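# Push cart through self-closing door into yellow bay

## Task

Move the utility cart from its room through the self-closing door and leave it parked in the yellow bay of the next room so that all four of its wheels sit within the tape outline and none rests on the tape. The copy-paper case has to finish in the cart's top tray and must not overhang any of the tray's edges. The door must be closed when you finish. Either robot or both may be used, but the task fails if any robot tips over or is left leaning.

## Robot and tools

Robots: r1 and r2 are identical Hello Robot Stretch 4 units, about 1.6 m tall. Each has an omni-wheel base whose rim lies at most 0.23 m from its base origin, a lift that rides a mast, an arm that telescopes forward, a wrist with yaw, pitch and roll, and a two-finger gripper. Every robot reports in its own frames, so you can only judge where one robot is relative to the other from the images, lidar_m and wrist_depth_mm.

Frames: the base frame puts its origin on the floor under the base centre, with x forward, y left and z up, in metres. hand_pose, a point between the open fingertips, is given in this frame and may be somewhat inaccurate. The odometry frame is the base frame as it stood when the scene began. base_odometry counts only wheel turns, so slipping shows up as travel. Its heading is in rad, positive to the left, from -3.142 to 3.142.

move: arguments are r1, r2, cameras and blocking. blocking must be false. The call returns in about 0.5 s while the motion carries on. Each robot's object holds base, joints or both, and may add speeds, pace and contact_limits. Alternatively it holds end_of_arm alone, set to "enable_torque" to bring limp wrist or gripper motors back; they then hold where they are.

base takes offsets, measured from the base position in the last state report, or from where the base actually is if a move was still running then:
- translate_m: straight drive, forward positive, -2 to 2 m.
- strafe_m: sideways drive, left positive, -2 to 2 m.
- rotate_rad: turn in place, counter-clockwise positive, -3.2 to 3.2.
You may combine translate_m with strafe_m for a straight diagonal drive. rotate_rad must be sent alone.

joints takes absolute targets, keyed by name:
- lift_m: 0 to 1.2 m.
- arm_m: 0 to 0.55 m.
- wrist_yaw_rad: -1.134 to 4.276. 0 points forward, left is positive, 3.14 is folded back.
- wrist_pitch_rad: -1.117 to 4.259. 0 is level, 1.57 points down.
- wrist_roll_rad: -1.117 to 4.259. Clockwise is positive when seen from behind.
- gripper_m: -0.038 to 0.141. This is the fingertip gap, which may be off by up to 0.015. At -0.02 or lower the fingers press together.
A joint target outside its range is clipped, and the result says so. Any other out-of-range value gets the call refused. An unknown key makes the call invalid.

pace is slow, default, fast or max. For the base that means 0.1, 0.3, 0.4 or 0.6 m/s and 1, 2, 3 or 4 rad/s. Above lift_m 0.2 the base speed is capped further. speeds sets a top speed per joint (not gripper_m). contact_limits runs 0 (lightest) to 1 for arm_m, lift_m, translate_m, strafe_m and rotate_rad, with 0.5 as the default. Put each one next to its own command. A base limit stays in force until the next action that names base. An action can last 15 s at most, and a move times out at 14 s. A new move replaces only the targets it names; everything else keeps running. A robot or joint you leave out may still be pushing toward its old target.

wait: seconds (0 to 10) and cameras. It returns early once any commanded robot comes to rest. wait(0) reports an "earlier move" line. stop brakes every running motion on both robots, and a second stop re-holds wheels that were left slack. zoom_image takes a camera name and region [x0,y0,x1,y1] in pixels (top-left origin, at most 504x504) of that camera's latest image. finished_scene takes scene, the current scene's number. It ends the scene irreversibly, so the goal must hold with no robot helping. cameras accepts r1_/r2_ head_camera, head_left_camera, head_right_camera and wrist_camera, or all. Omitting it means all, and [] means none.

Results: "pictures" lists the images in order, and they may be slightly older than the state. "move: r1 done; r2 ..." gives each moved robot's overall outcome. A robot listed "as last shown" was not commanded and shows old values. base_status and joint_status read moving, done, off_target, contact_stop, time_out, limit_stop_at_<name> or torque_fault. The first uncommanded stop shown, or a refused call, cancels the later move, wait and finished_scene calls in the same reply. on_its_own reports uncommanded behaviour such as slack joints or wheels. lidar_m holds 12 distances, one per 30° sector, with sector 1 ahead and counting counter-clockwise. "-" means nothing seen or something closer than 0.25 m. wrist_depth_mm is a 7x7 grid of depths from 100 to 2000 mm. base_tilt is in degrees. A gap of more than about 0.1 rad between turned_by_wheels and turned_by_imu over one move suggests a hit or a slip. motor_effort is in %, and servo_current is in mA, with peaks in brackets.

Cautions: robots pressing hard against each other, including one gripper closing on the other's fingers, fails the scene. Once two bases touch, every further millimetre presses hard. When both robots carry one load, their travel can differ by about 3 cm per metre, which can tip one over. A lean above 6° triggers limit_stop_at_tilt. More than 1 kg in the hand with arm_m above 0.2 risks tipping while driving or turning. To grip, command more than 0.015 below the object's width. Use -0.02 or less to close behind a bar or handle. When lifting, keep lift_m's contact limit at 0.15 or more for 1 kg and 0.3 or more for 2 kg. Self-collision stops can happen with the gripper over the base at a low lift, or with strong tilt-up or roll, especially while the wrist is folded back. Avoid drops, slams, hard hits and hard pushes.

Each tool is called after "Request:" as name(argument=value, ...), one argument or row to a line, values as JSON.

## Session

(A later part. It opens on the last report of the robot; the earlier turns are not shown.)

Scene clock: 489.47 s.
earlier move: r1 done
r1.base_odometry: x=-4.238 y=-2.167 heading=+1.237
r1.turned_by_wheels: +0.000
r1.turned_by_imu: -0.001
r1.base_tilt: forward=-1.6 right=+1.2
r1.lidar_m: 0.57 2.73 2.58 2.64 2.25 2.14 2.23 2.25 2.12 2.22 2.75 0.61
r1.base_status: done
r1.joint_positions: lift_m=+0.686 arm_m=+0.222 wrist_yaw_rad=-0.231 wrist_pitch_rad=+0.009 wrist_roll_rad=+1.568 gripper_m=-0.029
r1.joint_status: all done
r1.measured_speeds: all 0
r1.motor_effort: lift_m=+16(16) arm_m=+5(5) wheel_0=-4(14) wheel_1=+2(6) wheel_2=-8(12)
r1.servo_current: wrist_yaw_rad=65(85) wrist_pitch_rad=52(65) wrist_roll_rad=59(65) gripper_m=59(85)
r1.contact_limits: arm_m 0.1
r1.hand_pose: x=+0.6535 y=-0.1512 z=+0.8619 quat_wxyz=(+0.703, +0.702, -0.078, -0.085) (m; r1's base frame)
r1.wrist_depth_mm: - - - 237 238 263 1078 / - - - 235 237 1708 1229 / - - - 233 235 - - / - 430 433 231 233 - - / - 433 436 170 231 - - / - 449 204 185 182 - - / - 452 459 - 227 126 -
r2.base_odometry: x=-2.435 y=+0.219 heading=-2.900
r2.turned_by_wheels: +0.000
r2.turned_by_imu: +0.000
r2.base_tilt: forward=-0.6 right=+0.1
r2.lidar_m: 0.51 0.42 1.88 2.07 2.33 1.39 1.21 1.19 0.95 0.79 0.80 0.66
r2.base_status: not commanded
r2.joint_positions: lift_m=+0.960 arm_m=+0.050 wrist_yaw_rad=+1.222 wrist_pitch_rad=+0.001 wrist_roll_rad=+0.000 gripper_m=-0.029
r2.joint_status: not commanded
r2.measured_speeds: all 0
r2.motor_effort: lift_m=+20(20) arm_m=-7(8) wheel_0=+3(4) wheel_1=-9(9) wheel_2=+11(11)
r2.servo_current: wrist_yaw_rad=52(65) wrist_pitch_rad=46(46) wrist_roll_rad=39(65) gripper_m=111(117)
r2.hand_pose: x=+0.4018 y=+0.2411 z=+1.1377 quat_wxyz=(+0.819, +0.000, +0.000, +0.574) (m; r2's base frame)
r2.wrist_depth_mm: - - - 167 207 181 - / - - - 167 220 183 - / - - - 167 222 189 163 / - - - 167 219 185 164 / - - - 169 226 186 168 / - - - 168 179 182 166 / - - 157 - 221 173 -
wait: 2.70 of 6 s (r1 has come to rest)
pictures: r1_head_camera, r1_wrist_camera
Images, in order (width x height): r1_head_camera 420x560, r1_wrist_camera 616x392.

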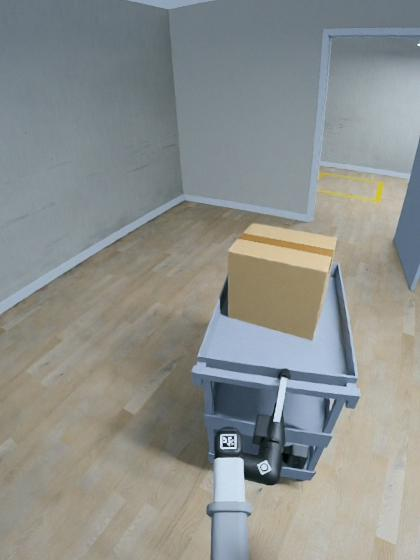

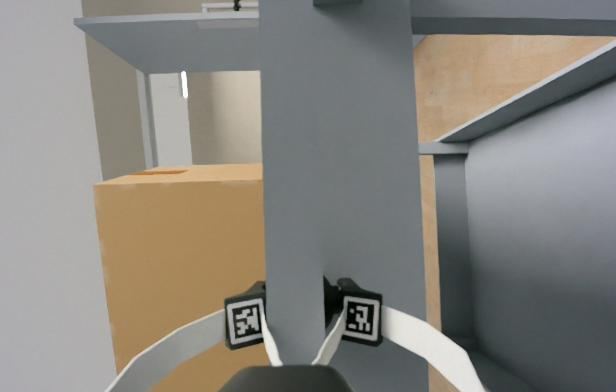

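Request:
move(
  blocking=false,
  cameras=[],
  r1={"base":{"translate_m":0.084,"strafe_m":0.178},"joints":{"wrist_yaw_rad":-0.45},"speeds":{"wrist_yaw_rad":0.1},"pace":"slow"},
)

Request:
wait(
  seconds=6,
  cameras=["r1_wrist_camera","r1_head_camera"],
)

Scene clock: 495.67 s.
move: r1 moving
r1.base_odometry: x=-4.247 y=-2.158 heading=+1.236
r1.turned_by_wheels: -0.001
r1.turned_by_imu: -0.001
r1.base_tilt: forward=-1.6 right=+1.3
r1.lidar_m: 0.60 2.73 2.55 2.64 2.26 2.11 2.22 2.25 2.15 2.22 2.75 0.61
r1.base_status: translate_m moving; strafe_m moving
r1.joint_positions: lift_m=+0.686 arm_m=+0.222 wrist_yaw_rad=-0.271 wrist_pitch_rad=+0.009 wrist_roll_rad=+1.568 gripper_m=-0.029
r1.joint_status: wrist_yaw_rad moving
r1.measured_speeds: translate_m=+0.021 strafe_m=+0.044 rotate_rad=-0.003 lift_m=+0.000 arm_m=+0.000 wrist_yaw_rad=-0.107 wrist_pitch_rad=+0.000 wrist_roll_rad=+0.000
r1.motor_effort: lift_m=+16(16) arm_m=+5(5) wheel_0=-10(11) wheel_1=+6(7) wheel_2=-8(8)
r1.servo_current: wrist_yaw_rad=59(65) wrist_pitch_rad=59(59) wrist_roll_rad=52(52) gripper_m=46(59)
r1.contact_limits: arm_m 0.1
r1.hand_pose: x=+0.6473 y=-0.1614 z=+0.8619 quat_wxyz=(+0.701, +0.700, -0.092, -0.099) (m; r1's base frame)
r1.wrist_depth_mm: - - - 243 245 259 276 / - - - 240 242 1661 1160 / - - - 236 238 1756 - / - 430 430 234 236 - - / - 433 433 172 233 - - / - 442 206 183 180 - - / - 442 449 - 225 126 -
r2: as last shown
r2.base_tilt: forward=-0.6 right=+0.0
r2.lidar_m: 0.51 0.42 1.86 2.11 2.36 1.39 1.18 1.20 0.92 0.80 0.81 0.64
r2.motor_effort: lift_m=+20(20) arm_m=-7(8) wheel_0=+3(3) wheel_1=-9(9) wheel_2=+11(11)
r2.servo_current: wrist_yaw_rad=59(65) wrist_pitch_rad=39(46) wrist_roll_rad=39(59) gripper_m=111(111)
r2.wrist_depth_mm: - - - 167 206 181 - / - - - 167 220 183 - / - - - 166 222 188 163 / - - - 167 218 185 164 / - - - 168 225 186 168 / - - - 169 178 181 165 / - - 157 - 222 174 -
pictures: none
No camera images: "cameras" was empty.

Scene clock: 498.40 s.
earlier move: r1 done
r1.base_odometry: x=-4.378 y=-2.030 heading=+1.236
r1.turned_by_wheels: +0.000
r1.turned_by_imu: +0.000
r1.base_tilt: forward=-1.6 right=+1.2
r1.lidar_m: 0.58 2.52 2.37 2.44 2.25 2.14 2.24 2.44 2.32 2.42 2.82 0.57
r1.base_status: done
r1.joint_positions: lift_m=+0.686 arm_m=+0.222 wrist_yaw_rad=-0.455 wrist_pitch_rad=+0.009 wrist_roll_rad=+1.568 gripper_m=-0.029
r1.joint_status: all done
r1.measured_speeds: all 0
r1.motor_effort: lift_m=+16(16) arm_m=+5(5) wheel_0=-4(12) wheel_1=+2(7) wheel_2=-6(12)
r1.servo_current: wrist_yaw_rad=46(85) wrist_pitch_rad=52(65) wrist_roll_rad=39(65) gripper_m=52(65)
r1.contact_limits: arm_m 0.1
r1.hand_pose: x=+0.6134 y=-0.2053 z=+0.8619 quat_wxyz=(+0.689, +0.689, -0.156, -0.163) (m; r1's base frame)
r1.wrist_depth_mm: - - - 242 245 262 278 / - - - 238 241 1661 1182 / - - - 236 237 1661 - / - 473 433 233 236 - - / - 433 436 171 232 - - / - 442 188 169 181 - - / - 449 452 - 226 126 -
r2.base_odometry: x=-2.435 y=+0.219 heading=-2.900
r2.turned_by_wheels: +0.000
r2.turned_by_imu: +0.000
r2.base_tilt: forward=-0.6 right=+0.0
r2.lidar_m: 0.51 0.42 1.90 2.20 2.30 1.38 1.19 1.19 0.92 0.80 0.80 0.65
r2.base_status: not commanded
r2.joint_positions: lift_m=+0.960 arm_m=+0.050 wrist_yaw_rad=+1.222 wrist_pitch_rad=+0.001 wrist_roll_rad=+0.000 gripper_m=-0.029
r2.joint_status: not commanded
r2.measured_speeds: all 0
r2.motor_effort: lift_m=+20(20) arm_m=-7(8) wheel_0=+3(3) wheel_1=-8(9) wheel_2=+10(11)
r2.servo_current: wrist_yaw_rad=52(72) wrist_pitch_rad=39(46) wrist_roll_rad=46(59) gripper_m=104(117)
r2.hand_pose: x=+0.4018 y=+0.2411 z=+1.1377 quat_wxyz=(+0.819, +0.000, +0.000, +0.574) (m; r2's base frame)
r2.wrist_depth_mm: - - - 167 206 180 - / - - - 167 220 182 - / - - - 166 223 189 163 / - - - 167 218 185 164 / - - - 168 224 186 168 / - - 183 169 179 182 165 / - - 157 - 221 173 -
wait: 2.73 of 6 s (r1 has come to rest)
pictures: r1_head_camera, r1_wrist_camera
Images, in order (width x height): r1_head_camera 420x560, r1_wrist_camera 616x392.

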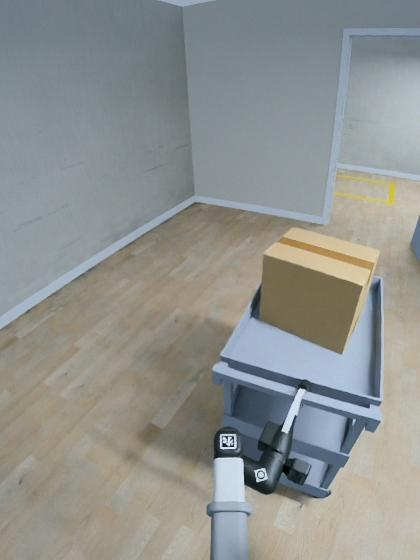

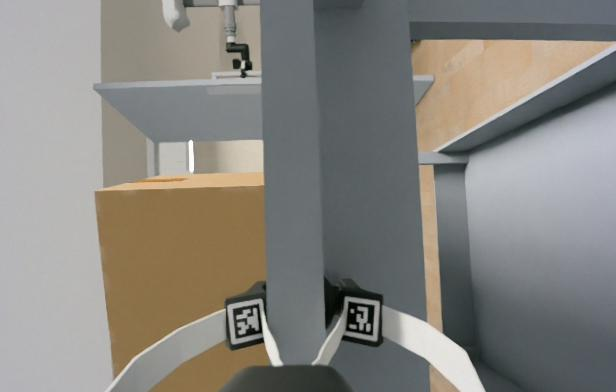

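Request:
move(
  blocking=false,
  cameras=[],
  r1={"base":{"translate_m":0.549,"strafe_m":-0.242},"pace":"slow"},
)

Request:
wait(
  seconds=9,
  cameras=["r1_wrist_camera","r1_head_camera","r1_head_right_camera"],
)

Scene clock: 509.03 s.
move: r1 moving
r1.base_odometry: x=-4.369 y=-2.020 heading=+1.236
r1.turned_by_wheels: +0.000
r1.turned_by_imu: +0.000
r1.base_tilt: forward=-1.6 right=+1.2
r1.lidar_m: 0.59 2.53 2.38 2.46 2.25 2.15 2.22 2.45 2.32 2.40 2.82 0.57
r1.base_status: translate_m moving; strafe_m moving
r1.joint_positions: lift_m=+0.686 arm_m=+0.222 wrist_yaw_rad=-0.456 wrist_pitch_rad=+0.009 wrist_roll_rad=+1.568 gripper_m=-0.029
r1.joint_status: not commanded
r1.measured_speeds: translate_m=+0.049 strafe_m=-0.022 rotate_rad=+0.002 lift_m=+0.000 arm_m=+0.000 wrist_yaw_rad=+0.000 wrist_pitch_rad=+0.000 wrist_roll_rad=+0.000
r1.motor_effort: lift_m=+16(16) arm_m=+5(5) wheel_0=+8(11) wheel_1=+3(5) wheel_2=-11(12)
r1.servo_current: wrist_yaw_rad=52(59) wrist_pitch_rad=59(59) wrist_roll_rad=46(65) gripper_m=59(65)
r1.contact_limits: arm_m 0.1
r1.hand_pose: x=+0.6132 y=-0.2055 z=+0.8619 quat_wxyz=(+0.689, +0.689, -0.157, -0.163) (m; r1's base frame)
r1.wrist_depth_mm: - - - 242 245 259 277 / - - - 238 241 1756 1182 / - - - 236 237 1808 - / - 480 430 233 235 - - / - 433 433 171 232 - - / - 445 187 168 180 - - / - 449 449 133 224 127 -
r2: as last shown
r2.lidar_m: 0.48 0.40 1.91 2.20 2.32 1.38 1.19 1.20 0.94 0.81 0.82 0.65
r2.motor_effort: lift_m=+20(20) arm_m=-7(8) wheel_0=+3(3) wheel_1=-8(9) wheel_2=+11(11)
r2.servo_current: wrist_yaw_rad=59(72) wrist_pitch_rad=46(46) wrist_roll_rad=52(59) gripper_m=111(111)
r2.wrist_depth_mm: - - - 167 207 181 - / - - - 167 220 182 - / - - - 166 222 189 163 / - - - 167 218 186 164 / - - - 168 225 186 168 / - - - 169 179 182 165 / - - 157 - 221 173 -
pictures: none
No camera images: "cameras" was empty.

Scene clock: 515.73 s.
earlier move: r1 done
r1.base_odometry: x=-3.970 y=-1.590 heading=+1.237
r1.turned_by_wheels: +0.000
r1.turned_by_imu: +0.002
r1.base_tilt: forward=-1.6 right=+1.2
r1.lidar_m: 0.49 2.46 2.36 2.41 2.86 2.72 2.83 2.49 2.38 2.46 2.16 0.64
r1.base_status: done
r1.joint_positions: lift_m=+0.686 arm_m=+0.222 wrist_yaw_rad=-0.449 wrist_pitch_rad=+0.009 wrist_roll_rad=+1.569 gripper_m=-0.029
r1.joint_status: not commanded
r1.measured_speeds: all 0
r1.motor_effort: lift_m=+16(16) arm_m=+5(5) wheel_0=+5(13) wheel_1=+4(8) wheel_2=+0(12)
r1.servo_current: wrist_yaw_rad=39(72) wrist_pitch_rad=59(65) wrist_roll_rad=46(72) gripper_m=52(65)
r1.contact_limits: arm_m 0.1
r1.hand_pose: x=+0.6147 y=-0.2039 z=+0.8619 quat_wxyz=(+0.689, +0.689, -0.154, -0.161) (m; r1's base frame)
r1.wrist_depth_mm: - - - - - 1661 1182 / - - - 274 - 1661 1160 / - - - - 338 347 349 / - - - - 290 1708 1182 / - - - 246 251 1863 - / - - 207 187 185 - - / - 397 392 130 202 127 -
r2.base_odometry: x=-2.435 y=+0.219 heading=-2.900
r2.turned_by_wheels: +0.000
r2.turned_by_imu: +0.001
r2.base_tilt: forward=-0.6 right=+0.0
r2.lidar_m: 0.50 0.41 1.83 2.31 2.30 1.40 1.20 1.21 0.93 0.79 0.82 0.67
r2.base_status: not commanded
r2.joint_positions: lift_m=+0.960 arm_m=+0.050 wrist_yaw_rad=+1.222 wrist_pitch_rad=+0.001 wrist_roll_rad=+0.000 gripper_m=-0.029
r2.joint_status: not commanded
r2.measured_speeds: all 0
r2.motor_effort: lift_m=+20(20) arm_m=-7(8) wheel_0=+3(3) wheel_1=-9(9) wheel_2=+11(11)
r2.servo_current: wrist_yaw_rad=52(72) wrist_pitch_rad=39(46) wrist_roll_rad=46(65) gripper_m=104(117)
r2.hand_pose: x=+0.4018 y=+0.2411 z=+1.1377 quat_wxyz=(+0.819, +0.000, +0.000, +0.574) (m; r2's base frame)
r2.wrist_depth_mm: - - - 167 207 181 - / - - - 167 220 182 - / - - - 166 222 189 163 / - - - 167 218 185 163 / - - - 167 225 186 168 / - - - 168 179 182 165 / - - 157 - 220 173 -
wait: 6.70 of 9 s (r1 has come to rest)
pictures: r1_head_camera, r1_head_right_camera, r1_wrist_camera
Images, in order (width x height): r1_head_camera 420x560, r1_head_right_camera 420x672, r1_wrist_camera 616x392.

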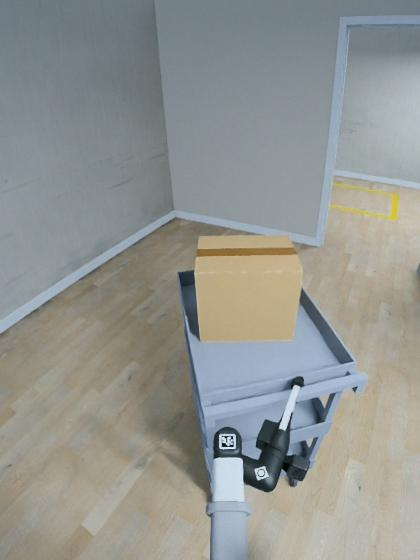

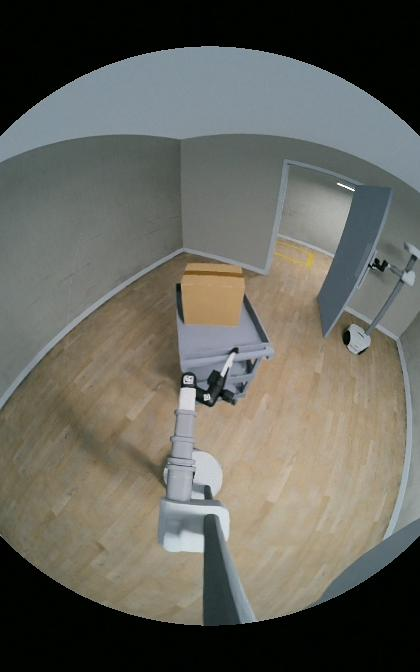

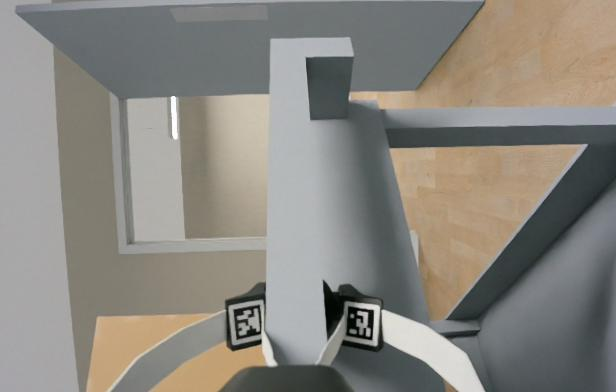

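Request:
move(
  blocking=false,
  cameras=[],
  r1={"joints":{"gripper_m":0.125}},
)

Request:
wait(
  seconds=4,
  cameras=[],
)

Request:
move(
  blocking=false,
  cameras=[],
  r1={"joints":{"arm_m":0.0},"pace":"slow"},
)

Request:
wait(
  seconds=5,
  cameras=["r1_head_camera","r1_wrist_camera"],
)

Scene clock: 570.33 s.
move: r1 moving
r1.base_odometry: x=-3.970 y=-1.590 heading=+1.237
r1.turned_by_wheels: +0.000
r1.turned_by_imu: +0.000
r1.base_tilt: forward=-1.6 right=+1.3
r1.lidar_m: 0.50 2.50 2.35 2.41 2.87 2.72 2.83 2.50 2.34 2.44 2.11 0.63
r1.base_status: not commanded
r1.joint_positions: lift_m=+0.686 arm_m=+0.222 wrist_yaw_rad=-0.449 wrist_pitch_rad=+0.009 wrist_roll_rad=+1.569 gripper_m=-0.004
r1.joint_status: gripper_m moving
r1.measured_speeds: all 0
r1.motor_effort: lift_m=+16(16) arm_m=+4(5) wheel_0=+5(5) wheel_1=+4(4) wheel_2=+0(0)
r1.servo_current: wrist_yaw_rad=46(72) wrist_pitch_rad=65(65) wrist_roll_rad=72(72) gripper_m=52(72)
r1.contact_limits: arm_m 0.1
r1.hand_pose: x=+0.6147 y=-0.2039 z=+0.8619 quat_wxyz=(+0.689, +0.689, -0.154, -0.161) (m; r1's base frame)
r1.wrist_depth_mm: - - - - - 1708 1182 / - - - 285 - 1661 1205 / - - - - 342 345 351 / - - - - 297 1708 1205 / - - - 244 256 1808 - / - - 418 187 186 - - / - 399 185 148 204 - -
r2: as last shown
r2.turned_by_imu: +0.000
r2.lidar_m: 0.50 0.42 1.83 2.33 2.36 1.40 1.18 1.19 0.92 0.81 0.82 0.65
r2.servo_current: wrist_yaw_rad=59(72) wrist_pitch_rad=46(46) wrist_roll_rad=46(59) gripper_m=104(111)
r2.wrist_depth_mm: - - - 167 207 181 - / - - - 167 220 182 - / - - - 166 223 188 163 / - - - 167 218 185 163 / - - - 168 225 186 168 / - - - 168 179 181 165 / - - 157 - 220 174 -
pictures: none
No camera images: "cameras" was empty.

Scene clock: 572.13 s.
earlier move: r1 done
r1.base_odometry: x=-3.970 y=-1.590 heading=+1.236
r1.turned_by_wheels: +0.000
r1.turned_by_imu: +0.000
r1.base_tilt: forward=-1.6 right=+1.3
r1.lidar_m: 0.47 2.49 2.35 2.43 2.88 2.73 2.81 2.51 2.36 2.46 2.14 0.62
r1.base_status: not commanded
r1.joint_positions: lift_m=+0.686 arm_m=+0.222 wrist_yaw_rad=-0.449 wrist_pitch_rad=+0.006 wrist_roll_rad=+1.569 gripper_m=+0.125
r1.joint_status: all done
r1.measured_speeds: all 0
r1.motor_effort: lift_m=+16(16) arm_m=+4(5) wheel_0=+2(5) wheel_1=+2(4) wheel_2=+0(1)
r1.servo_current: wrist_yaw_rad=59(72) wrist_pitch_rad=39(65) wrist_roll_rad=46(72) gripper_m=46(98)
r1.contact_limits: arm_m 0.1
r1.hand_pose: x=+0.6147 y=-0.2039 z=+0.8627 quat_wxyz=(+0.690, +0.689, -0.155, -0.160) (m; r1's base frame)
r1.wrist_depth_mm: - - 1708 1708 - 1618 1229 / - - - 307 - 1708 1229 / - - - - 347 355 355 / - - - - 312 1708 1308 / - - - 255 260 1756 - / - 213 - 236 232 186 - / - 404 413 146 219 - -
r2.base_odometry: x=-2.435 y=+0.219 heading=-2.900
r2.turned_by_wheels: +0.000
r2.turned_by_imu: +0.000
r2.base_tilt: forward=-0.6 right=+0.0
r2.lidar_m: 0.49 0.40 1.82 2.30 2.33 1.38 1.21 1.19 0.96 0.81 0.80 0.65
r2.base_status: not commanded
r2.joint_positions: lift_m=+0.960 arm_m=+0.050 wrist_yaw_rad=+1.222 wrist_pitch_rad=+0.001 wrist_roll_rad=+0.000 gripper_m=-0.029
r2.joint_status: not commanded
r2.measured_speeds: all 0
r2.motor_effort: lift_m=+20(20) arm_m=-7(8) wheel_0=+3(3) wheel_1=-9(9) wheel_2=+11(11)
r2.servo_current: wrist_yaw_rad=52(72) wrist_pitch_rad=33(52) wrist_roll_rad=39(59) gripper_m=104(117)
r2.hand_pose: x=+0.4018 y=+0.2411 z=+1.1377 quat_wxyz=(+0.819, +0.000, +0.000, +0.574) (m; r2's base frame)
r2.wrist_depth_mm: - - - 167 207 181 - / - - - 167 220 182 - / - - - 167 222 189 163 / - - - 167 218 185 164 / - - - 168 225 186 168 / - - - 169 179 182 166 / - - 157 - 220 174 -
wait: 1.80 of 4 s (r1 has come to rest)
pictures: none
No camera images: "cameras" was empty.

Scene clock: 572.63 s.
move: r1 moving
r1.base_odometry: x=-3.970 y=-1.590 heading=+1.236
r1.turned_by_wheels: +0.000
r1.turned_by_imu: +0.000
r1.base_tilt: forward=-1.6 right=+1.3
r1.lidar_m: 0.50 2.45 2.33 2.43 2.85 2.71 2.84 2.48 2.38 2.45 2.16 0.62
r1.base_status: not commanded
r1.joint_positions: lift_m=+0.686 arm_m=+0.209 wrist_yaw_rad=-0.449 wrist_pitch_rad=+0.006 wrist_roll_rad=+1.569 gripper_m=+0.125
r1.joint_status: arm_m moving
r1.measured_speeds: translate_m=+0.000 strafe_m=+0.000 rotate_rad=+0.000 lift_m=+0.000 arm_m=-0.049 wrist_yaw_rad=+0.000 wrist_pitch_rad=+0.000 wrist_roll_rad=+0.000
r1.motor_effort: lift_m=+16(16) arm_m=-3(7) wheel_0=+2(3) wheel_1=+2(2) wheel_2=-1(1)
r1.servo_current: wrist_yaw_rad=59(65) wrist_pitch_rad=46(52) wrist_roll_rad=59(59) gripper_m=46(52)
r1.hand_pose: x=+0.6022 y=-0.2039 z=+0.8627 quat_wxyz=(+0.690, +0.689, -0.155, -0.160) (m; r1's base frame)
r1.wrist_depth_mm: - - 1661 1661 - 1576 1205 / - - - - - 1708 1205 / - - - 325 357 366 370 / - - - - 325 1808 1281 / - - - 216 282 1756 - / - 214 - 254 212 186 - / - 415 421 146 228 - -
r2: as last shown
r2.base_tilt: forward=-0.6 right=+0.1
r2.lidar_m: 0.50 0.41 1.80 2.31 2.32 1.40 1.21 1.19 0.95 0.79 0.81 0.66
r2.motor_effort: lift_m=+20(20) arm_m=-7(8) wheel_0=+3(4) wheel_1=-9(9) wheel_2=+11(11)
r2.servo_current: wrist_yaw_rad=59(59) wrist_pitch_rad=39(46) wrist_roll_rad=52(59) gripper_m=104(117)
r2.wrist_depth_mm: - - - 167 207 181 - / - - - 167 219 181 - / - - - 166 222 188 163 / - - - 167 217 185 163 / - - - 168 225 186 168 / - - - 169 179 182 166 / - - 158 - 221 174 -
pictures: none
No camera images: "cameras" was empty.

Scene clock: 575.63 s.
earlier move: r1 done
r1.base_odometry: x=-3.970 y=-1.590 heading=+1.236
r1.turned_by_wheels: +0.000
r1.turned_by_imu: +0.000
r1.base_tilt: forward=-1.6 right=+1.3
r1.lidar_m: 0.46 2.48 2.36 2.41 2.88 2.73 2.84 2.48 2.38 2.45 2.12 0.58
r1.base_status: not commanded
r1.joint_positions: lift_m=+0.686 arm_m=+0.000 wrist_yaw_rad=-0.449 wrist_pitch_rad=+0.006 wrist_roll_rad=+1.569 gripper_m=+0.125
r1.joint_status: all done
r1.measured_speeds: all 0
r1.motor_effort: lift_m=+16(16) arm_m=-5(7) wheel_0=+2(3) wheel_1=+2(2) wheel_2=+0(1)
r1.servo_current: wrist_yaw_rad=46(65) wrist_pitch_rad=46(59) wrist_roll_rad=46(72) gripper_m=46(52)
r1.hand_pose: x=+0.3929 y=-0.2039 z=+0.8627 quat_wxyz=(+0.690, +0.689, -0.155, -0.160) (m; r1's base frame)
r1.wrist_depth_mm: - - - - - 1618 1229 / - - - - - 1756 1229 / - - - - - 1756 1229 / - - - - - 1661 1182 / - - - - - 683 517 / - 213 - - 211 187 - / - - 609 146 - - -
r2.base_odometry: x=-2.435 y=+0.219 heading=-2.900
r2.turned_by_wheels: +0.000
r2.turned_by_imu: +0.000
r2.base_tilt: forward=-0.6 right=+0.0
r2.lidar_m: 0.50 0.40 1.82 2.33 2.33 1.38 1.21 1.18 0.90 0.80 0.80 0.66
r2.base_status: not commanded
r2.joint_positions: lift_m=+0.960 arm_m=+0.050 wrist_yaw_rad=+1.222 wrist_pitch_rad=+0.001 wrist_roll_rad=+0.000 gripper_m=-0.029
r2.joint_status: not commanded
r2.measured_speeds: all 0
r2.motor_effort: lift_m=+20(20) arm_m=-7(8) wheel_0=+3(4) wheel_1=-8(9) wheel_2=+11(11)
r2.servo_current: wrist_yaw_rad=59(72) wrist_pitch_rad=46(52) wrist_roll_rad=59(65) gripper_m=104(117)
r2.hand_pose: x=+0.4018 y=+0.2411 z=+1.1377 quat_wxyz=(+0.819, +0.000, +0.000, +0.574) (m; r2's base frame)
r2.wrist_depth_mm: - - - 167 207 181 - / - - - 167 220 182 - / - - - 166 223 189 163 / - - - 167 219 185 163 / - - - 168 224 186 168 / - - - 168 179 182 165 / - - 158 - 221 174 -
wait: 3.00 of 5 s (r1 has come to rest)
pictures: r1_head_camera, r1_wrist_camera
Images, in order (width x height): r1_head_camera 420x560, r1_wrist_camera 616x392.

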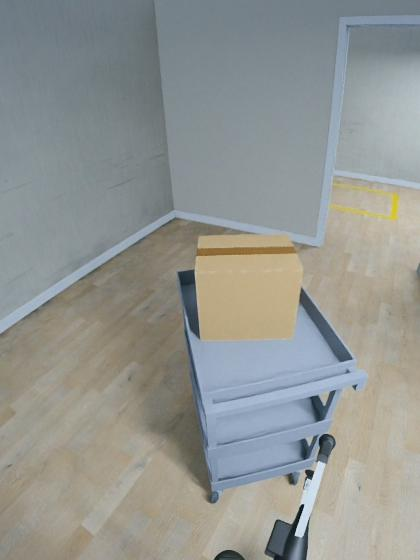

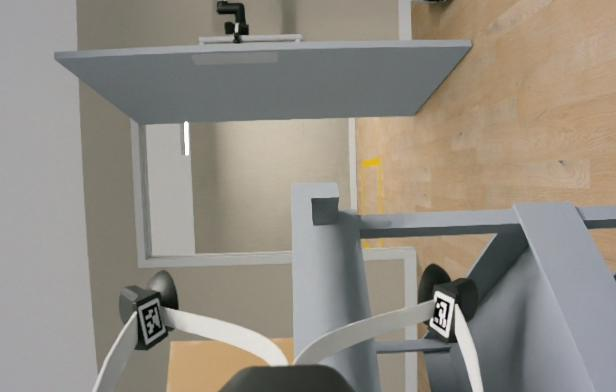

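Request:
move(
  blocking=false,
  cameras=[],
  r1={"base":{"translate_m":-0.25}},
)

Request:
wait(
  seconds=4,
  cameras=[],
)

Request:
move(
  blocking=false,
  cameras=[],
  r1={"base":{"rotate_rad":1.2},"joints":{"wrist_yaw_rad":-1.0,"arm_m":0.15}},
)

Request:
wait(
  seconds=4,
  cameras=[],
)

Request:
move(
  blocking=false,
  cameras=[],
  r1={"base":{"translate_m":-0.39,"strafe_m":-0.343}},
)

Request:
wait(
  seconds=5,
  cameras=["r1_head_camera","r1_head_right_camera","r1_wrist_camera"],
)

Scene clock: 595.80 s.
move: r1 moving
r1.base_odometry: x=-3.980 y=-1.620 heading=+1.236
r1.turned_by_wheels: +0.000
r1.turned_by_imu: +0.000
r1.base_tilt: forward=-1.6 right=+1.3
r1.lidar_m: 0.52 2.49 2.36 2.42 2.84 2.69 2.81 2.48 2.37 2.46 2.16 0.60
r1.base_status: translate_m moving
r1.joint_positions: lift_m=+0.686 arm_m=+0.000 wrist_yaw_rad=-0.449 wrist_pitch_rad=+0.006 wrist_roll_rad=+1.569 gripper_m=+0.125
r1.joint_status: not commanded
r1.measured_speeds: translate_m=-0.121 strafe_m=+0.000 rotate_rad=+0.005 lift_m=+0.000 arm_m=+0.000 wrist_yaw_rad=+0.000 wrist_pitch_rad=+0.000 wrist_roll_rad=+0.000
r1.motor_effort: lift_m=+16(16) arm_m=-4(5) wheel_0=-6(9) wheel_1=-8(8) wheel_2=+8(8)
r1.servo_current: wrist_yaw_rad=52(59) wrist_pitch_rad=52(52) wrist_roll_rad=39(59) gripper_m=46(46)
r1.hand_pose: x=+0.3929 y=-0.2039 z=+0.8627 quat_wxyz=(+0.690, +0.689, -0.155, -0.160) (m; r1's base frame)
r1.wrist_depth_mm: - - - - - 1708 1229 / - - - - - 1708 1205 / - - - - - 1756 1229 / - - - - - 1661 1182 / - - - - - 676 535 / - 213 - - 212 186 - / - - 647 146 - - -
r2: as last shown
r2.lidar_m: 0.47 0.42 1.83 2.33 2.33 1.37 1.21 1.20 0.93 0.82 0.81 0.65
r2.motor_effort: lift_m=+20(20) arm_m=-7(8) wheel_0=+3(3) wheel_1=-8(9) wheel_2=+11(11)
r2.servo_current: wrist_yaw_rad=52(65) wrist_pitch_rad=39(46) wrist_roll_rad=52(59) gripper_m=111(117)
r2.wrist_depth_mm: - - - 167 206 181 - / - - - 167 220 182 - / - - - 167 223 189 163 / - - - 167 218 185 163 / - - - 168 224 185 168 / - - - 168 179 181 165 / - - 157 - 221 174 -
pictures: none
No camera images: "cameras" was empty.

Scene clock: 597.60 s.
earlier move: r1 done
r1.base_odometry: x=-4.052 y=-1.827 heading=+1.236
r1.turned_by_wheels: +0.000
r1.turned_by_imu: +0.000
r1.base_tilt: forward=-1.6 right=+1.2
r1.lidar_m: 0.72 2.58 2.46 2.56 2.63 2.51 2.60 2.34 2.25 2.34 2.45 0.85
r1.base_status: done
r1.joint_positions: lift_m=+0.686 arm_m=+0.000 wrist_yaw_rad=-0.449 wrist_pitch_rad=+0.006 wrist_roll_rad=+1.569 gripper_m=+0.125
r1.joint_status: not commanded
r1.measured_speeds: all 0
r1.motor_effort: lift_m=+16(16) arm_m=-4(5) wheel_0=-1(9) wheel_1=-1(8) wheel_2=+0(10)
r1.servo_current: wrist_yaw_rad=59(72) wrist_pitch_rad=46(52) wrist_roll_rad=59(65) gripper_m=39(46)
r1.hand_pose: x=+0.3929 y=-0.2039 z=+0.8627 quat_wxyz=(+0.690, +0.689, -0.155, -0.160) (m; r1's base frame)
r1.wrist_depth_mm: - - - - - 1756 1205 / - - - - - 1756 1205 / - - - - - 1708 1229 / - - - - - 1756 1205 / - - - - - 1618 1281 / - 214 - - 213 206 - / - - - 148 - - -
r2.base_odometry: x=-2.435 y=+0.219 heading=-2.900
r2.turned_by_wheels: +0.000
r2.turned_by_imu: +0.000
r2.base_tilt: forward=-0.6 right=+0.1
r2.lidar_m: 0.52 0.41 1.83 2.30 2.35 1.40 1.20 1.19 0.92 0.81 0.83 0.65
r2.base_status: not commanded
r2.joint_positions: lift_m=+0.960 arm_m=+0.050 wrist_yaw_rad=+1.222 wrist_pitch_rad=+0.001 wrist_roll_rad=+0.000 gripper_m=-0.029
r2.joint_status: not commanded
r2.measured_speeds: all 0
r2.motor_effort: lift_m=+20(20) arm_m=-7(8) wheel_0=+3(4) wheel_1=-9(9) wheel_2=+11(11)
r2.servo_current: wrist_yaw_rad=65(65) wrist_pitch_rad=39(52) wrist_roll_rad=52(59) gripper_m=104(117)
r2.hand_pose: x=+0.4018 y=+0.2411 z=+1.1377 quat_wxyz=(+0.819, +0.000, +0.000, +0.574) (m; r2's base frame)
r2.wrist_depth_mm: - - - 167 207 181 - / - - - 167 220 182 - / - - - 166 222 189 163 / - - - 167 219 185 164 / - - - 168 225 186 168 / - - - 168 178 182 165 / - - 157 - 221 173 -
wait: 1.80 of 4 s (r1 has come to rest)
pictures: none
No camera images: "cameras" was empty.

Scene clock: 598.10 s.
move: r1 moving
r1.base_odometry: x=-4.052 y=-1.827 heading=+1.489
r1.turned_by_wheels: +0.253
r1.turned_by_imu: +0.254
r1.base_tilt: forward=-1.6 right=+1.3
r1.lidar_m: 0.74 2.49 2.47 2.81 2.52 2.52 2.69 2.25 2.25 2.55 2.31 0.74
r1.base_status: rotate_rad moving
r1.joint_positions: lift_m=+0.686 arm_m=+0.051 wrist_yaw_rad=-0.954 wrist_pitch_rad=+0.006 wrist_roll_rad=+1.569 gripper_m=+0.125
r1.joint_status: arm_m moving; wrist_yaw_rad moving
r1.measured_speeds: translate_m=+0.000 strafe_m=+0.001 rotate_rad=+0.978 lift_m=+0.000 arm_m=+0.197 wrist_yaw_rad=-0.858 wrist_pitch_rad=+0.000 wrist_roll_rad=+0.000
r1.motor_effort: lift_m=+16(16) arm_m=+6(6) wheel_0=-5(9) wheel_1=-6(9) wheel_2=-8(8)
r1.servo_current: wrist_yaw_rad=91(111) wrist_pitch_rad=46(59) wrist_roll_rad=59(72) gripper_m=39(46)
r1.hand_pose: x=+0.3172 y=-0.2858 z=+0.8627 quat_wxyz=(+0.628, +0.629, -0.322, -0.327) (m; r1's base frame)
r1.wrist_depth_mm: - - - - - 1756 1205 / - - - - - 1756 1205 / - - - - - 1756 1229 / - - - - - 1756 1205 / - - - - - 1756 1229 / - 212 - - - 204 1229 / - - - 148 - 798 1229
r2: as last shown
r2.base_tilt: forward=-0.6 right=+0.0
r2.lidar_m: 0.49 0.43 1.84 2.30 2.33 1.40 1.19 1.19 0.93 0.80 0.80 0.65
r2.motor_effort: lift_m=+20(20) arm_m=-8(8) wheel_0=+3(3) wheel_1=-9(9) wheel_2=+11(11)
r2.servo_current: wrist_yaw_rad=52(65) wrist_pitch_rad=39(46) wrist_roll_rad=46(59) gripper_m=98(111)
r2.wrist_depth_mm: - - - 167 206 182 - / - - - 167 220 182 - / - - - 166 222 188 163 / - - - 167 218 185 164 / - - - 168 225 185 168 / - - - 168 179 182 165 / - - 157 - 221 174 -
pictures: none
No camera images: "cameras" was empty.

Scene clock: 599.43 s.
earlier move: r1 done
r1.base_odometry: x=-4.052 y=-1.827 heading=+2.436
r1.turned_by_wheels: +0.947
r1.turned_by_imu: +0.952
r1.base_tilt: forward=-1.6 right=+1.3
r1.lidar_m: 2.47 2.66 2.56 2.51 2.72 2.28 2.22 2.47 2.35 0.78 0.73 2.52
r1.base_status: done
r1.joint_positions: lift_m=+0.686 arm_m=+0.150 wrist_yaw_rad=-0.997 wrist_pitch_rad=+0.006 wrist_roll_rad=+1.569 gripper_m=+0.125
r1.joint_status: all done
r1.measured_speeds: all 0
r1.motor_effort: lift_m=+16(16) arm_m=+4(8) wheel_0=-2(9) wheel_1=-2(10) wheel_2=+0(8)
r1.servo_current: wrist_yaw_rad=52(111) wrist_pitch_rad=46(59) wrist_roll_rad=52(72) gripper_m=46(52)
r1.hand_pose: x=+0.4038 y=-0.2897 z=+0.8627 quat_wxyz=(+0.621, +0.621, -0.336, -0.340) (m; r1's base frame)
r1.wrist_depth_mm: - - 809 597 - - - / - - - 866 - 1618 - / - - - - - 1708 1229 / - - - - - 1708 1255 / - - - - - 1756 1229 / - 213 - - - 206 1255 / - - - 148 - 1756 1255
r2.base_odometry: x=-2.435 y=+0.219 heading=-2.900
r2.turned_by_wheels: +0.000
r2.turned_by_imu: +0.000
r2.base_tilt: forward=-0.6 right=+0.0
r2.lidar_m: 0.50 0.39 1.83 2.48 2.34 1.38 1.19 1.19 0.92 0.81 0.80 0.65
r2.base_status: not commanded
r2.joint_positions: lift_m=+0.960 arm_m=+0.050 wrist_yaw_rad=+1.222 wrist_pitch_rad=+0.001 wrist_roll_rad=+0.000 gripper_m=-0.029
r2.joint_status: not commanded
r2.measured_speeds: all 0
r2.motor_effort: lift_m=+20(20) arm_m=-7(8) wheel_0=+3(3) wheel_1=-9(9) wheel_2=+11(11)
r2.servo_current: wrist_yaw_rad=52(72) wrist_pitch_rad=39(46) wrist_roll_rad=39(59) gripper_m=111(111)
r2.hand_pose: x=+0.4018 y=+0.2411 z=+1.1377 quat_wxyz=(+0.819, +0.000, +0.000, +0.574) (m; r2's base frame)
r2.wrist_depth_mm: - - - 167 207 180 - / - - - 167 220 182 - / - - - 166 222 189 163 / - - - 167 218 185 164 / - - - 168 225 186 168 / - - - 169 179 181 165 / - - 157 - 220 173 -
wait: 1.33 of 4 s (r1 has come to rest)
pictures: none
No camera images: "cameras" was empty.

Scene clock: 599.93 s.
move: r1 moving
r1.base_odometry: x=-4.019 y=-1.826 heading=+2.436
r1.turned_by_wheels: +0.000
r1.turned_by_imu: +0.000
r1.base_tilt: forward=-1.6 right=+1.3
r1.lidar_m: 2.48 2.69 2.55 2.54 2.73 2.24 2.20 2.43 2.31 0.79 0.74 2.52
r1.base_status: translate_m moving; strafe_m moving
r1.joint_positions: lift_m=+0.686 arm_m=+0.150 wrist_yaw_rad=-0.997 wrist_pitch_rad=+0.006 wrist_roll_rad=+1.569 gripper_m=+0.125
r1.joint_status: not commanded
r1.measured_speeds: translate_m=-0.097 strafe_m=-0.084 rotate_rad=-0.001 lift_m=+0.000 arm_m=+0.000 wrist_yaw_rad=+0.000 wrist_pitch_rad=+0.000 wrist_roll_rad=+0.000
r1.motor_effort: lift_m=+16(16) arm_m=+4(5) wheel_0=+5(7) wheel_1=-7(10) wheel_2=+7(8)
r1.servo_current: wrist_yaw_rad=52(65) wrist_pitch_rad=46(52) wrist_roll_rad=46(52) gripper_m=39(46)
r1.hand_pose: x=+0.4038 y=-0.2897 z=+0.8627 quat_wxyz=(+0.621, +0.621, -0.336, -0.340) (m; r1's base frame)
r1.wrist_depth_mm: - - 809 798 - - - / - - 831 820 - - - / - - - - - 1708 1160 / - - - - - 1808 1229 / - - - - - 1808 1229 / - 213 - - - 206 1255 / - - - 148 - 1808 1255
r2: as last shown
r2.lidar_m: 0.50 0.40 1.82 2.45 2.33 1.41 1.18 1.20 0.93 0.81 0.81 0.65
r2.servo_current: wrist_yaw_rad=65(65) wrist_pitch_rad=39(46) wrist_roll_rad=46(52) gripper_m=104(111)
r2.wrist_depth_mm: - - - 167 207 181 - / - - - 167 220 182 - / - - - 167 222 188 163 / - - - 167 220 185 164 / - - - 168 225 186 168 / - - - 169 179 182 165 / - - 157 - 221 173 -
pictures: none
No camera images: "cameras" was empty.

Scene clock: 602.60 s.
earlier move: r1 done
r1.base_odometry: x=-3.532 y=-1.818 heading=+2.436
r1.turned_by_wheels: +0.000
r1.turned_by_imu: -0.002
r1.base_tilt: forward=-1.6 right=+1.3
r1.lidar_m: 2.81 3.01 2.95 2.88 2.42 1.94 1.87 2.06 1.99 1.90 0.64 0.67
r1.base_status: done
r1.joint_positions: lift_m=+0.686 arm_m=+0.150 wrist_yaw_rad=-0.997 wrist_pitch_rad=+0.006 wrist_roll_rad=+1.569 gripper_m=+0.125
r1.joint_status: not commanded
r1.measured_speeds: all 0
r1.motor_effort: lift_m=+16(16) arm_m=+4(5) wheel_0=+3(7) wheel_1=+1(11) wheel_2=+0(8)
r1.servo_current: wrist_yaw_rad=46(72) wrist_pitch_rad=52(52) wrist_roll_rad=59(78) gripper_m=39(52)
r1.hand_pose: x=+0.4038 y=-0.2897 z=+0.8627 quat_wxyz=(+0.621, +0.621, -0.336, -0.340) (m; r1's base frame)
r1.wrist_depth_mm: - - - - - 1756 1205 / - - - 512 - 544 517 / - - - 809 - - 512 / - - 707 508 - - 512 / - - 732 723 - - 512 / - 213 732 445 200 186 512 / - - - 146 - 1808 508
r2.base_odometry: x=-2.435 y=+0.219 heading=-2.900
r2.turned_by_wheels: +0.000
r2.turned_by_imu: +0.000
r2.base_tilt: forward=-0.6 right=+0.0
r2.lidar_m: 0.49 0.39 1.83 1.96 2.32 1.38 1.18 1.21 0.93 0.80 0.81 0.64
r2.base_status: not commanded
r2.joint_positions: lift_m=+0.960 arm_m=+0.050 wrist_yaw_rad=+1.222 wrist_pitch_rad=+0.001 wrist_roll_rad=+0.000 gripper_m=-0.029
r2.joint_status: not commanded
r2.measured_speeds: all 0
r2.motor_effort: lift_m=+20(20) arm_m=-7(8) wheel_0=+3(3) wheel_1=-8(9) wheel_2=+10(11)
r2.servo_current: wrist_yaw_rad=59(72) wrist_pitch_rad=39(46) wrist_roll_rad=46(59) gripper_m=111(117)
r2.hand_pose: x=+0.4018 y=+0.2411 z=+1.1377 quat_wxyz=(+0.819, +0.000, +0.000, +0.574) (m; r2's base frame)
r2.wrist_depth_mm: - - - 167 208 181 - / - - - 167 220 182 - / - - - 166 223 189 163 / - - - 167 219 185 163 / - - - 168 225 186 168 / - - - 168 178 182 165 / - - - - 221 174 -
wait: 2.67 of 5 s (r1 has come to rest)
pictures: r1_head_camera, r1_head_right_camera, r1_wrist_camera
Images, in order (width x height): r1_head_camera 420x560, r1_head_right_camera 420x672, r1_wrist_camera 616x392.

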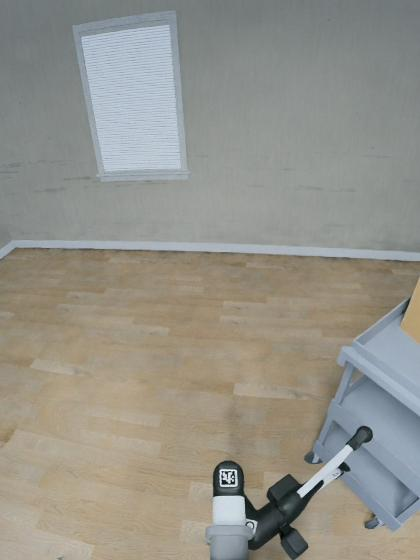

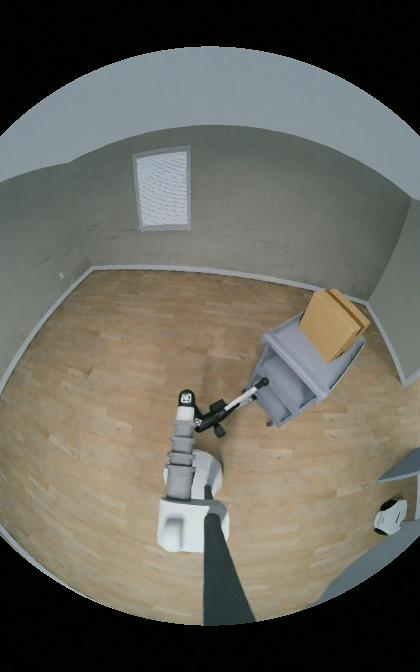

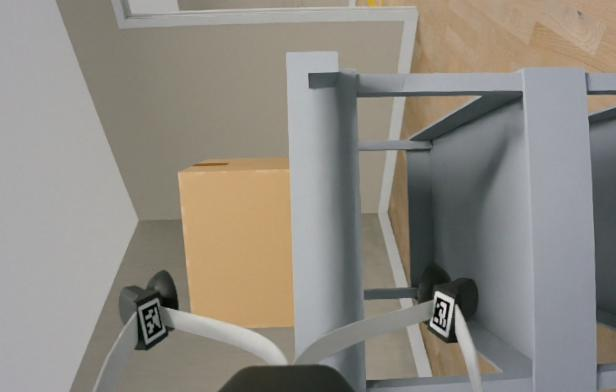

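Request:
move(
  blocking=false,
  cameras=[],
  r1={"base":{"translate_m":0.05,"strafe_m":-0.206},"pace":"slow"},
)

Request:
wait(
  seconds=5,
  cameras=["r1_head_camera","r1_wrist_camera"],
)

Scene clock: 611.33 s.
move: r1 moving
r1.base_odometry: x=-3.527 y=-1.807 heading=+2.436
r1.turned_by_wheels: +0.000
r1.turned_by_imu: -0.001
r1.base_tilt: forward=-1.6 right=+1.3
r1.lidar_m: 2.82 3.00 2.95 2.89 2.46 1.92 1.89 2.09 1.96 1.88 0.66 0.67
r1.base_status: translate_m moving; strafe_m moving
r1.joint_positions: lift_m=+0.686 arm_m=+0.150 wrist_yaw_rad=-0.997 wrist_pitch_rad=+0.006 wrist_roll_rad=+1.569 gripper_m=+0.125
r1.joint_status: not commanded
r1.measured_speeds: translate_m=+0.012 strafe_m=-0.049 rotate_rad=+0.000 lift_m=+0.000 arm_m=+0.000 wrist_yaw_rad=+0.000 wrist_pitch_rad=+0.000 wrist_roll_rad=+0.000
r1.motor_effort: lift_m=+16(16) arm_m=+4(5) wheel_0=+4(9) wheel_1=-5(7) wheel_2=-4(4)
r1.servo_current: wrist_yaw_rad=46(78) wrist_pitch_rad=46(52) wrist_roll_rad=39(65) gripper_m=39(46)
r1.hand_pose: x=+0.4038 y=-0.2897 z=+0.8627 quat_wxyz=(+0.621, +0.621, -0.336, -0.340) (m; r1's base frame)
r1.wrist_depth_mm: - - - - - 1661 1229 / - - - 492 - 691 508 / - - - 500 - - 504 / - - 699 500 - - 508 / - - 715 707 - - 508 / - 213 741 436 200 186 500 / - - - 146 - 1756 -
r2: as last shown
r2.base_tilt: forward=-0.7 right=+0.0
r2.lidar_m: 0.52 0.41 1.81 1.95 2.32 1.38 1.20 1.18 0.94 0.80 0.82 0.64
r2.motor_effort: lift_m=+20(20) arm_m=-7(8) wheel_0=+3(3) wheel_1=-8(9) wheel_2=+11(11)
r2.servo_current: wrist_yaw_rad=65(65) wrist_pitch_rad=39(46) wrist_roll_rad=46(52) gripper_m=111(111)
r2.wrist_depth_mm: - - - 167 207 181 - / - - - 167 220 182 - / - - - 166 221 188 163 / - - - 167 219 185 163 / - - - 168 226 185 168 / - - - 168 179 182 165 / - - - - 220 173 -
pictures: none
No camera images: "cameras" was empty.

Scene clock: 614.20 s.
earlier move: r1 done
r1.base_odometry: x=-3.437 y=-1.629 heading=+2.436
r1.turned_by_wheels: +0.000
r1.turned_by_imu: -0.001
r1.base_tilt: forward=-1.6 right=+1.3
r1.lidar_m: 0.65 2.95 3.15 3.09 2.54 2.00 1.95 2.16 1.70 1.75 0.48 0.47
r1.base_status: done
r1.joint_positions: lift_m=+0.686 arm_m=+0.150 wrist_yaw_rad=-0.997 wrist_pitch_rad=+0.006 wrist_roll_rad=+1.569 gripper_m=+0.125
r1.joint_status: not commanded
r1.measured_speeds: all 0
r1.motor_effort: lift_m=+16(16) arm_m=+4(5) wheel_0=+4(9) wheel_1=-4(8) wheel_2=-1(5)
r1.servo_current: wrist_yaw_rad=59(78) wrist_pitch_rad=52(59) wrist_roll_rad=52(65) gripper_m=33(52)
r1.hand_pose: x=+0.4038 y=-0.2897 z=+0.8627 quat_wxyz=(+0.621, +0.621, -0.336, -0.340) (m; r1's base frame)
r1.wrist_depth_mm: - - - - - 1756 1205 / - - - 254 320 1537 1118 / - - - - 330 842 - / - - 640 252 315 - - / - - 512 512 312 - - / - 213 530 250 198 187 - / - 554 544 148 310 - -
r2.base_odometry: x=-2.435 y=+0.219 heading=-2.900
r2.turned_by_wheels: +0.000
r2.turned_by_imu: +0.000
r2.base_tilt: forward=-0.6 right=+0.1
r2.lidar_m: 0.51 0.41 1.84 1.81 2.35 1.37 1.20 1.21 0.94 0.80 0.79 0.64
r2.base_status: not commanded
r2.joint_positions: lift_m=+0.960 arm_m=+0.050 wrist_yaw_rad=+1.222 wrist_pitch_rad=+0.001 wrist_roll_rad=+0.000 gripper_m=-0.029
r2.joint_status: not commanded
r2.measured_speeds: all 0
r2.motor_effort: lift_m=+20(20) arm_m=-7(8) wheel_0=+3(4) wheel_1=-9(9) wheel_2=+11(11)
r2.servo_current: wrist_yaw_rad=52(72) wrist_pitch_rad=39(46) wrist_roll_rad=39(65) gripper_m=111(117)
r2.hand_pose: x=+0.4018 y=+0.2411 z=+1.1377 quat_wxyz=(+0.819, +0.000, +0.000, +0.574) (m; r2's base frame)
r2.wrist_depth_mm: - - - 167 206 180 - / - - - 167 220 182 - / - - - 166 222 189 163 / - - - 167 219 185 164 / - - - 168 224 186 168 / - - 182 168 179 182 165 / - - 157 - 220 173 -
wait: 2.87 of 5 s (r1 has come to rest)
pictures: r1_head_camera, r1_wrist_camera
Images, in order (width x height): r1_head_camera 420x560, r1_wrist_camera 616x392.

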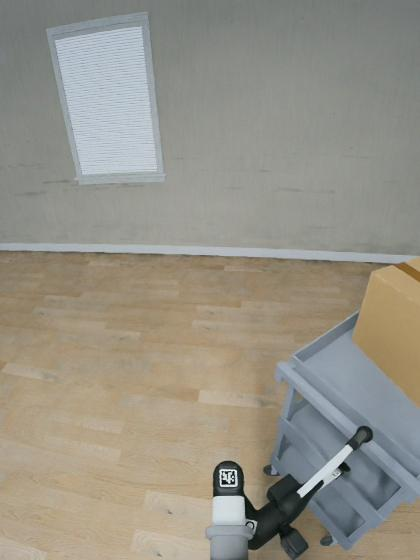

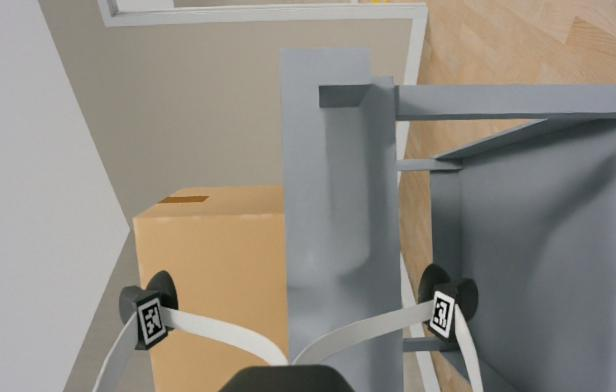

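Request:
move(
  blocking=false,
  cameras=[],
  r1={"base":{"translate_m":0.041,"strafe_m":-0.063},"pace":"slow"},
)

Request:
wait(
  seconds=5,
  cameras=["r1_wrist_camera"],
)

Request:
move(
  blocking=false,
  cameras=[],
  r1={"joints":{"gripper_m":-0.034}},
)

Request:
wait(
  seconds=4,
  cameras=["r1_wrist_camera","r1_head_right_camera"],
)

Scene clock: 623.10 s.
move: r1 moving
r1.base_odometry: x=-3.435 y=-1.617 heading=+2.436
r1.turned_by_wheels: +0.000
r1.turned_by_imu: +0.000
r1.base_tilt: forward=-1.6 right=+1.3
r1.lidar_m: 0.64 2.94 3.15 3.10 2.54 2.02 1.98 2.15 1.71 1.78 0.45 0.47
r1.base_status: translate_m moving; strafe_m moving
r1.joint_positions: lift_m=+0.686 arm_m=+0.150 wrist_yaw_rad=-0.997 wrist_pitch_rad=+0.006 wrist_roll_rad=+1.569 gripper_m=+0.125
r1.joint_status: not commanded
r1.measured_speeds: translate_m=+0.026 strafe_m=-0.041 rotate_rad=-0.001 lift_m=+0.000 arm_m=+0.000 wrist_yaw_rad=+0.000 wrist_pitch_rad=+0.000 wrist_roll_rad=+0.000
r1.motor_effort: lift_m=+16(16) arm_m=+4(4) wheel_0=+6(8) wheel_1=-5(7) wheel_2=-5(5)
r1.servo_current: wrist_yaw_rad=65(72) wrist_pitch_rad=39(52) wrist_roll_rad=39(72) gripper_m=46(46)
r1.hand_pose: x=+0.4038 y=-0.2897 z=+0.8627 quat_wxyz=(+0.621, +0.621, -0.336, -0.340) (m; r1's base frame)
r1.wrist_depth_mm: - - - - - 1661 1229 / - - - 244 312 312 315 / - - - - 303 1708 - / - - 634 242 303 - - / - - 500 500 301 - - / - 213 517 240 198 186 - / - 539 530 148 300 - -
r2: as last shown
r2.base_tilt: forward=-0.6 right=+0.0
r2.lidar_m: 0.51 0.40 1.82 1.82 2.33 1.38 1.19 1.20 0.94 0.79 0.80 0.62
r2.motor_effort: lift_m=+20(20) arm_m=-7(8) wheel_0=+3(3) wheel_1=-8(9) wheel_2=+11(11)
r2.servo_current: wrist_yaw_rad=59(65) wrist_pitch_rad=39(46) wrist_roll_rad=46(59) gripper_m=117(117)
r2.wrist_depth_mm: - - - 167 206 181 - / - - - 167 220 183 - / - - - 166 221 189 163 / - - - 167 218 186 163 / - - - 168 225 185 168 / - - 183 169 179 182 165 / - - 157 - 221 174 -
pictures: none
No camera images: "cameras" was empty.

Scene clock: 624.60 s.
earlier move: r1 done
r1.base_odometry: x=-3.427 y=-1.555 heading=+2.436
r1.turned_by_wheels: +0.000
r1.turned_by_imu: +0.000
r1.base_tilt: forward=-1.6 right=+1.3
r1.lidar_m: 0.53 2.94 3.21 3.13 2.58 2.05 2.00 2.23 1.69 1.89 0.40 0.40
r1.base_status: done
r1.joint_positions: lift_m=+0.686 arm_m=+0.150 wrist_yaw_rad=-0.997 wrist_pitch_rad=+0.006 wrist_roll_rad=+1.569 gripper_m=+0.125
r1.joint_status: not commanded
r1.measured_speeds: all 0
r1.motor_effort: lift_m=+16(16) arm_m=+4(5) wheel_0=+4(9) wheel_1=-2(7) wheel_2=-1(5)
r1.servo_current: wrist_yaw_rad=59(72) wrist_pitch_rad=46(59) wrist_roll_rad=46(72) gripper_m=46(52)
r1.hand_pose: x=+0.4038 y=-0.2897 z=+0.8627 quat_wxyz=(+0.621, +0.621, -0.336, -0.340) (m; r1's base frame)
r1.wrist_depth_mm: - - - 179 - 1756 1205 / - - - - 240 249 248 / - - - 239 238 1661 - / - - 564 238 237 - - / - 439 439 178 237 - - / - 213 449 176 236 187 - / - 466 469 140 236 - -
r2.base_odometry: x=-2.435 y=+0.219 heading=-2.900
r2.turned_by_wheels: +0.000
r2.turned_by_imu: +0.000
r2.base_tilt: forward=-0.6 right=+0.0
r2.lidar_m: 0.51 0.40 1.83 1.78 2.32 1.40 1.20 1.21 0.93 0.80 0.80 0.66
r2.base_status: not commanded
r2.joint_positions: lift_m=+0.960 arm_m=+0.050 wrist_yaw_rad=+1.222 wrist_pitch_rad=+0.001 wrist_roll_rad=+0.000 gripper_m=-0.029
r2.joint_status: not commanded
r2.measured_speeds: all 0
r2.motor_effort: lift_m=+20(20) arm_m=-7(8) wheel_0=+3(3) wheel_1=-9(9) wheel_2=+11(11)
r2.servo_current: wrist_yaw_rad=59(65) wrist_pitch_rad=33(46) wrist_roll_rad=59(59) gripper_m=111(117)
r2.hand_pose: x=+0.4018 y=+0.2411 z=+1.1377 quat_wxyz=(+0.819, +0.000, +0.000, +0.574) (m; r2's base frame)
r2.wrist_depth_mm: - - - 167 207 181 - / - - - 167 220 182 - / - - - 166 222 189 163 / - - - 167 218 185 164 / - - - 168 225 185 168 / - - 183 168 179 182 165 / - - - - 220 174 -
wait: 1.50 of 5 s (r1 has come to rest)
pictures: r1_wrist_camera
Images, in order (width x height): r1_wrist_camera 616x392.

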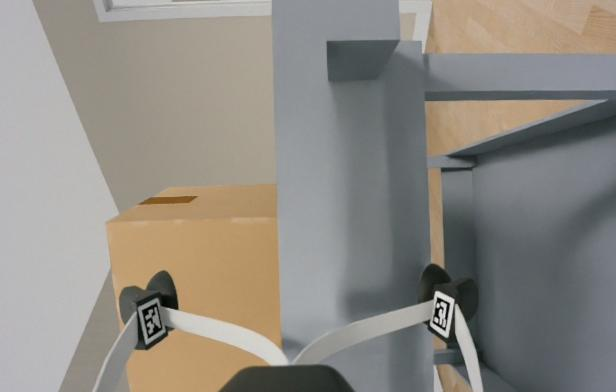

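Scene clock: 625.10 s.
move: r1 moving
r1.base_odometry: x=-3.427 y=-1.555 heading=+2.436
r1.turned_by_wheels: +0.000
r1.turned_by_imu: +0.000
r1.base_tilt: forward=-1.6 right=+1.3
r1.lidar_m: 0.54 2.89 3.20 3.15 2.58 2.05 2.02 2.22 1.67 1.88 0.39 0.40
r1.base_status: not commanded
r1.joint_positions: lift_m=+0.686 arm_m=+0.150 wrist_yaw_rad=-0.997 wrist_pitch_rad=+0.006 wrist_roll_rad=+1.569 gripper_m=+0.112
r1.joint_status: gripper_m moving
r1.measured_speeds: all 0
r1.motor_effort: lift_m=+16(16) arm_m=+4(4) wheel_0=+3(4) wheel_1=-2(2) wheel_2=-1(1)
r1.servo_current: wrist_yaw_rad=59(65) wrist_pitch_rad=52(52) wrist_roll_rad=65(65) gripper_m=78(78)
r1.hand_pose: x=+0.4038 y=-0.2897 z=+0.8627 quat_wxyz=(+0.621, +0.621, -0.336, -0.340) (m; r1's base frame)
r1.wrist_depth_mm: - - - 179 - 1708 1205 / - - - - 240 247 249 / - - - 239 240 1661 - / - - 564 238 237 - - / - 436 442 178 238 - - / - 442 442 176 236 - - / - 466 459 143 236 - -
r2: as last shown
r2.base_tilt: forward=-0.7 right=+0.0
r2.lidar_m: 0.51 0.42 1.81 1.79 2.32 1.38 1.19 1.19 0.95 0.81 0.80 0.65
r2.motor_effort: lift_m=+20(20) arm_m=-7(8) wheel_0=+3(4) wheel_1=-9(9) wheel_2=+10(11)
r2.servo_current: wrist_yaw_rad=59(65) wrist_pitch_rad=39(39) wrist_roll_rad=46(59) gripper_m=111(111)
r2.wrist_depth_mm: - - - 167 207 180 - / - - - 167 220 182 - / - - - 166 223 189 163 / - - - 167 218 185 164 / - - - 168 225 186 168 / - - 183 169 178 182 165 / - - - - 220 174 -
pictures: none
No camera images: "cameras" was empty.

Scene clock: 626.90 s.
earlier move: r1 done
r1.base_odometry: x=-3.427 y=-1.555 heading=+2.436
r1.turned_by_wheels: +0.000
r1.turned_by_imu: +0.000
r1.base_tilt: forward=-1.6 right=+1.2
r1.lidar_m: 0.53 2.91 3.21 3.16 2.58 2.04 2.01 2.20 1.67 1.91 0.41 0.42
r1.base_status: not commanded
r1.joint_positions: lift_m=+0.686 arm_m=+0.150 wrist_yaw_rad=-0.999 wrist_pitch_rad=+0.008 wrist_roll_rad=+1.569 gripper_m=-0.033
r1.joint_status: all done
r1.measured_speeds: all 0
r1.motor_effort: lift_m=+16(16) arm_m=+4(5) wheel_0=-1(4) wheel_1=-1(2) wheel_2=+0(1)
r1.servo_current: wrist_yaw_rad=39(72) wrist_pitch_rad=52(65) wrist_roll_rad=52(78) gripper_m=72(215)
r1.hand_pose: x=+0.4034 y=-0.2898 z=+0.8622 quat_wxyz=(+0.620, +0.621, -0.336, -0.341) (m; r1's base frame)
r1.wrist_depth_mm: - - - 175 - 1618 1182 / - - - - 236 244 245 / - - - 233 235 1708 - / - - 615 233 234 - - / - 430 433 232 233 - - / - 442 187 193 182 - - / - 153 452 157 230 - -
r2.base_odometry: x=-2.435 y=+0.219 heading=-2.900
r2.turned_by_wheels: +0.000
r2.turned_by_imu: +0.000
r2.base_tilt: forward=-0.6 right=+0.0
r2.lidar_m: 0.48 0.40 1.84 1.77 2.33 1.38 1.19 1.19 0.94 0.80 0.80 0.64
r2.base_status: not commanded
r2.joint_positions: lift_m=+0.960 arm_m=+0.050 wrist_yaw_rad=+1.222 wrist_pitch_rad=+0.001 wrist_roll_rad=+0.000 gripper_m=-0.029
r2.joint_status: not commanded
r2.measured_speeds: all 0
r2.motor_effort: lift_m=+20(20) arm_m=-7(8) wheel_0=+3(4) wheel_1=-9(9) wheel_2=+11(11)
r2.servo_current: wrist_yaw_rad=59(65) wrist_pitch_rad=39(46) wrist_roll_rad=46(59) gripper_m=104(111)
r2.hand_pose: x=+0.4018 y=+0.2411 z=+1.1377 quat_wxyz=(+0.819, +0.000, +0.000, +0.574) (m; r2's base frame)
r2.wrist_depth_mm: - - - 167 207 181 - / - - - 167 220 182 - / - - - 166 221 189 163 / - - - 168 218 185 163 / - - - 168 224 186 168 / - - 183 169 178 182 165 / - - - - 221 173 -
wait: 1.80 of 4 s (r1 has come to rest)
pictures: r1_head_right_camera, r1_wrist_camera
Images, in order (width x height): r1_head_right_camera 420x672, r1_wrist_camera 616x392.

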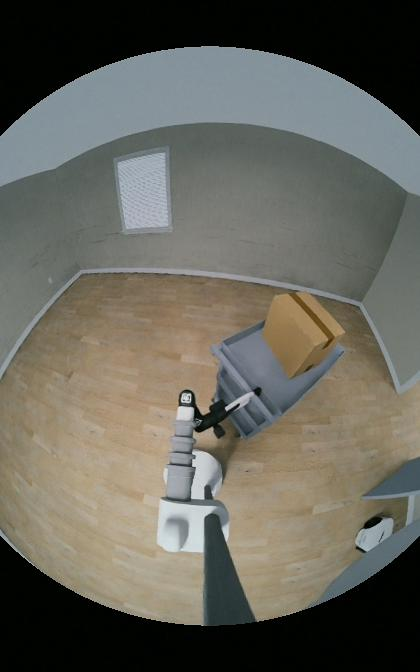

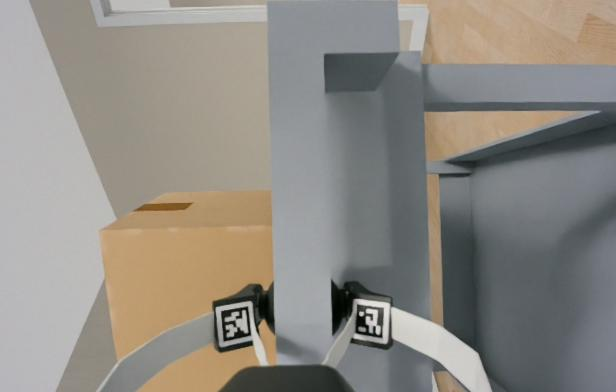

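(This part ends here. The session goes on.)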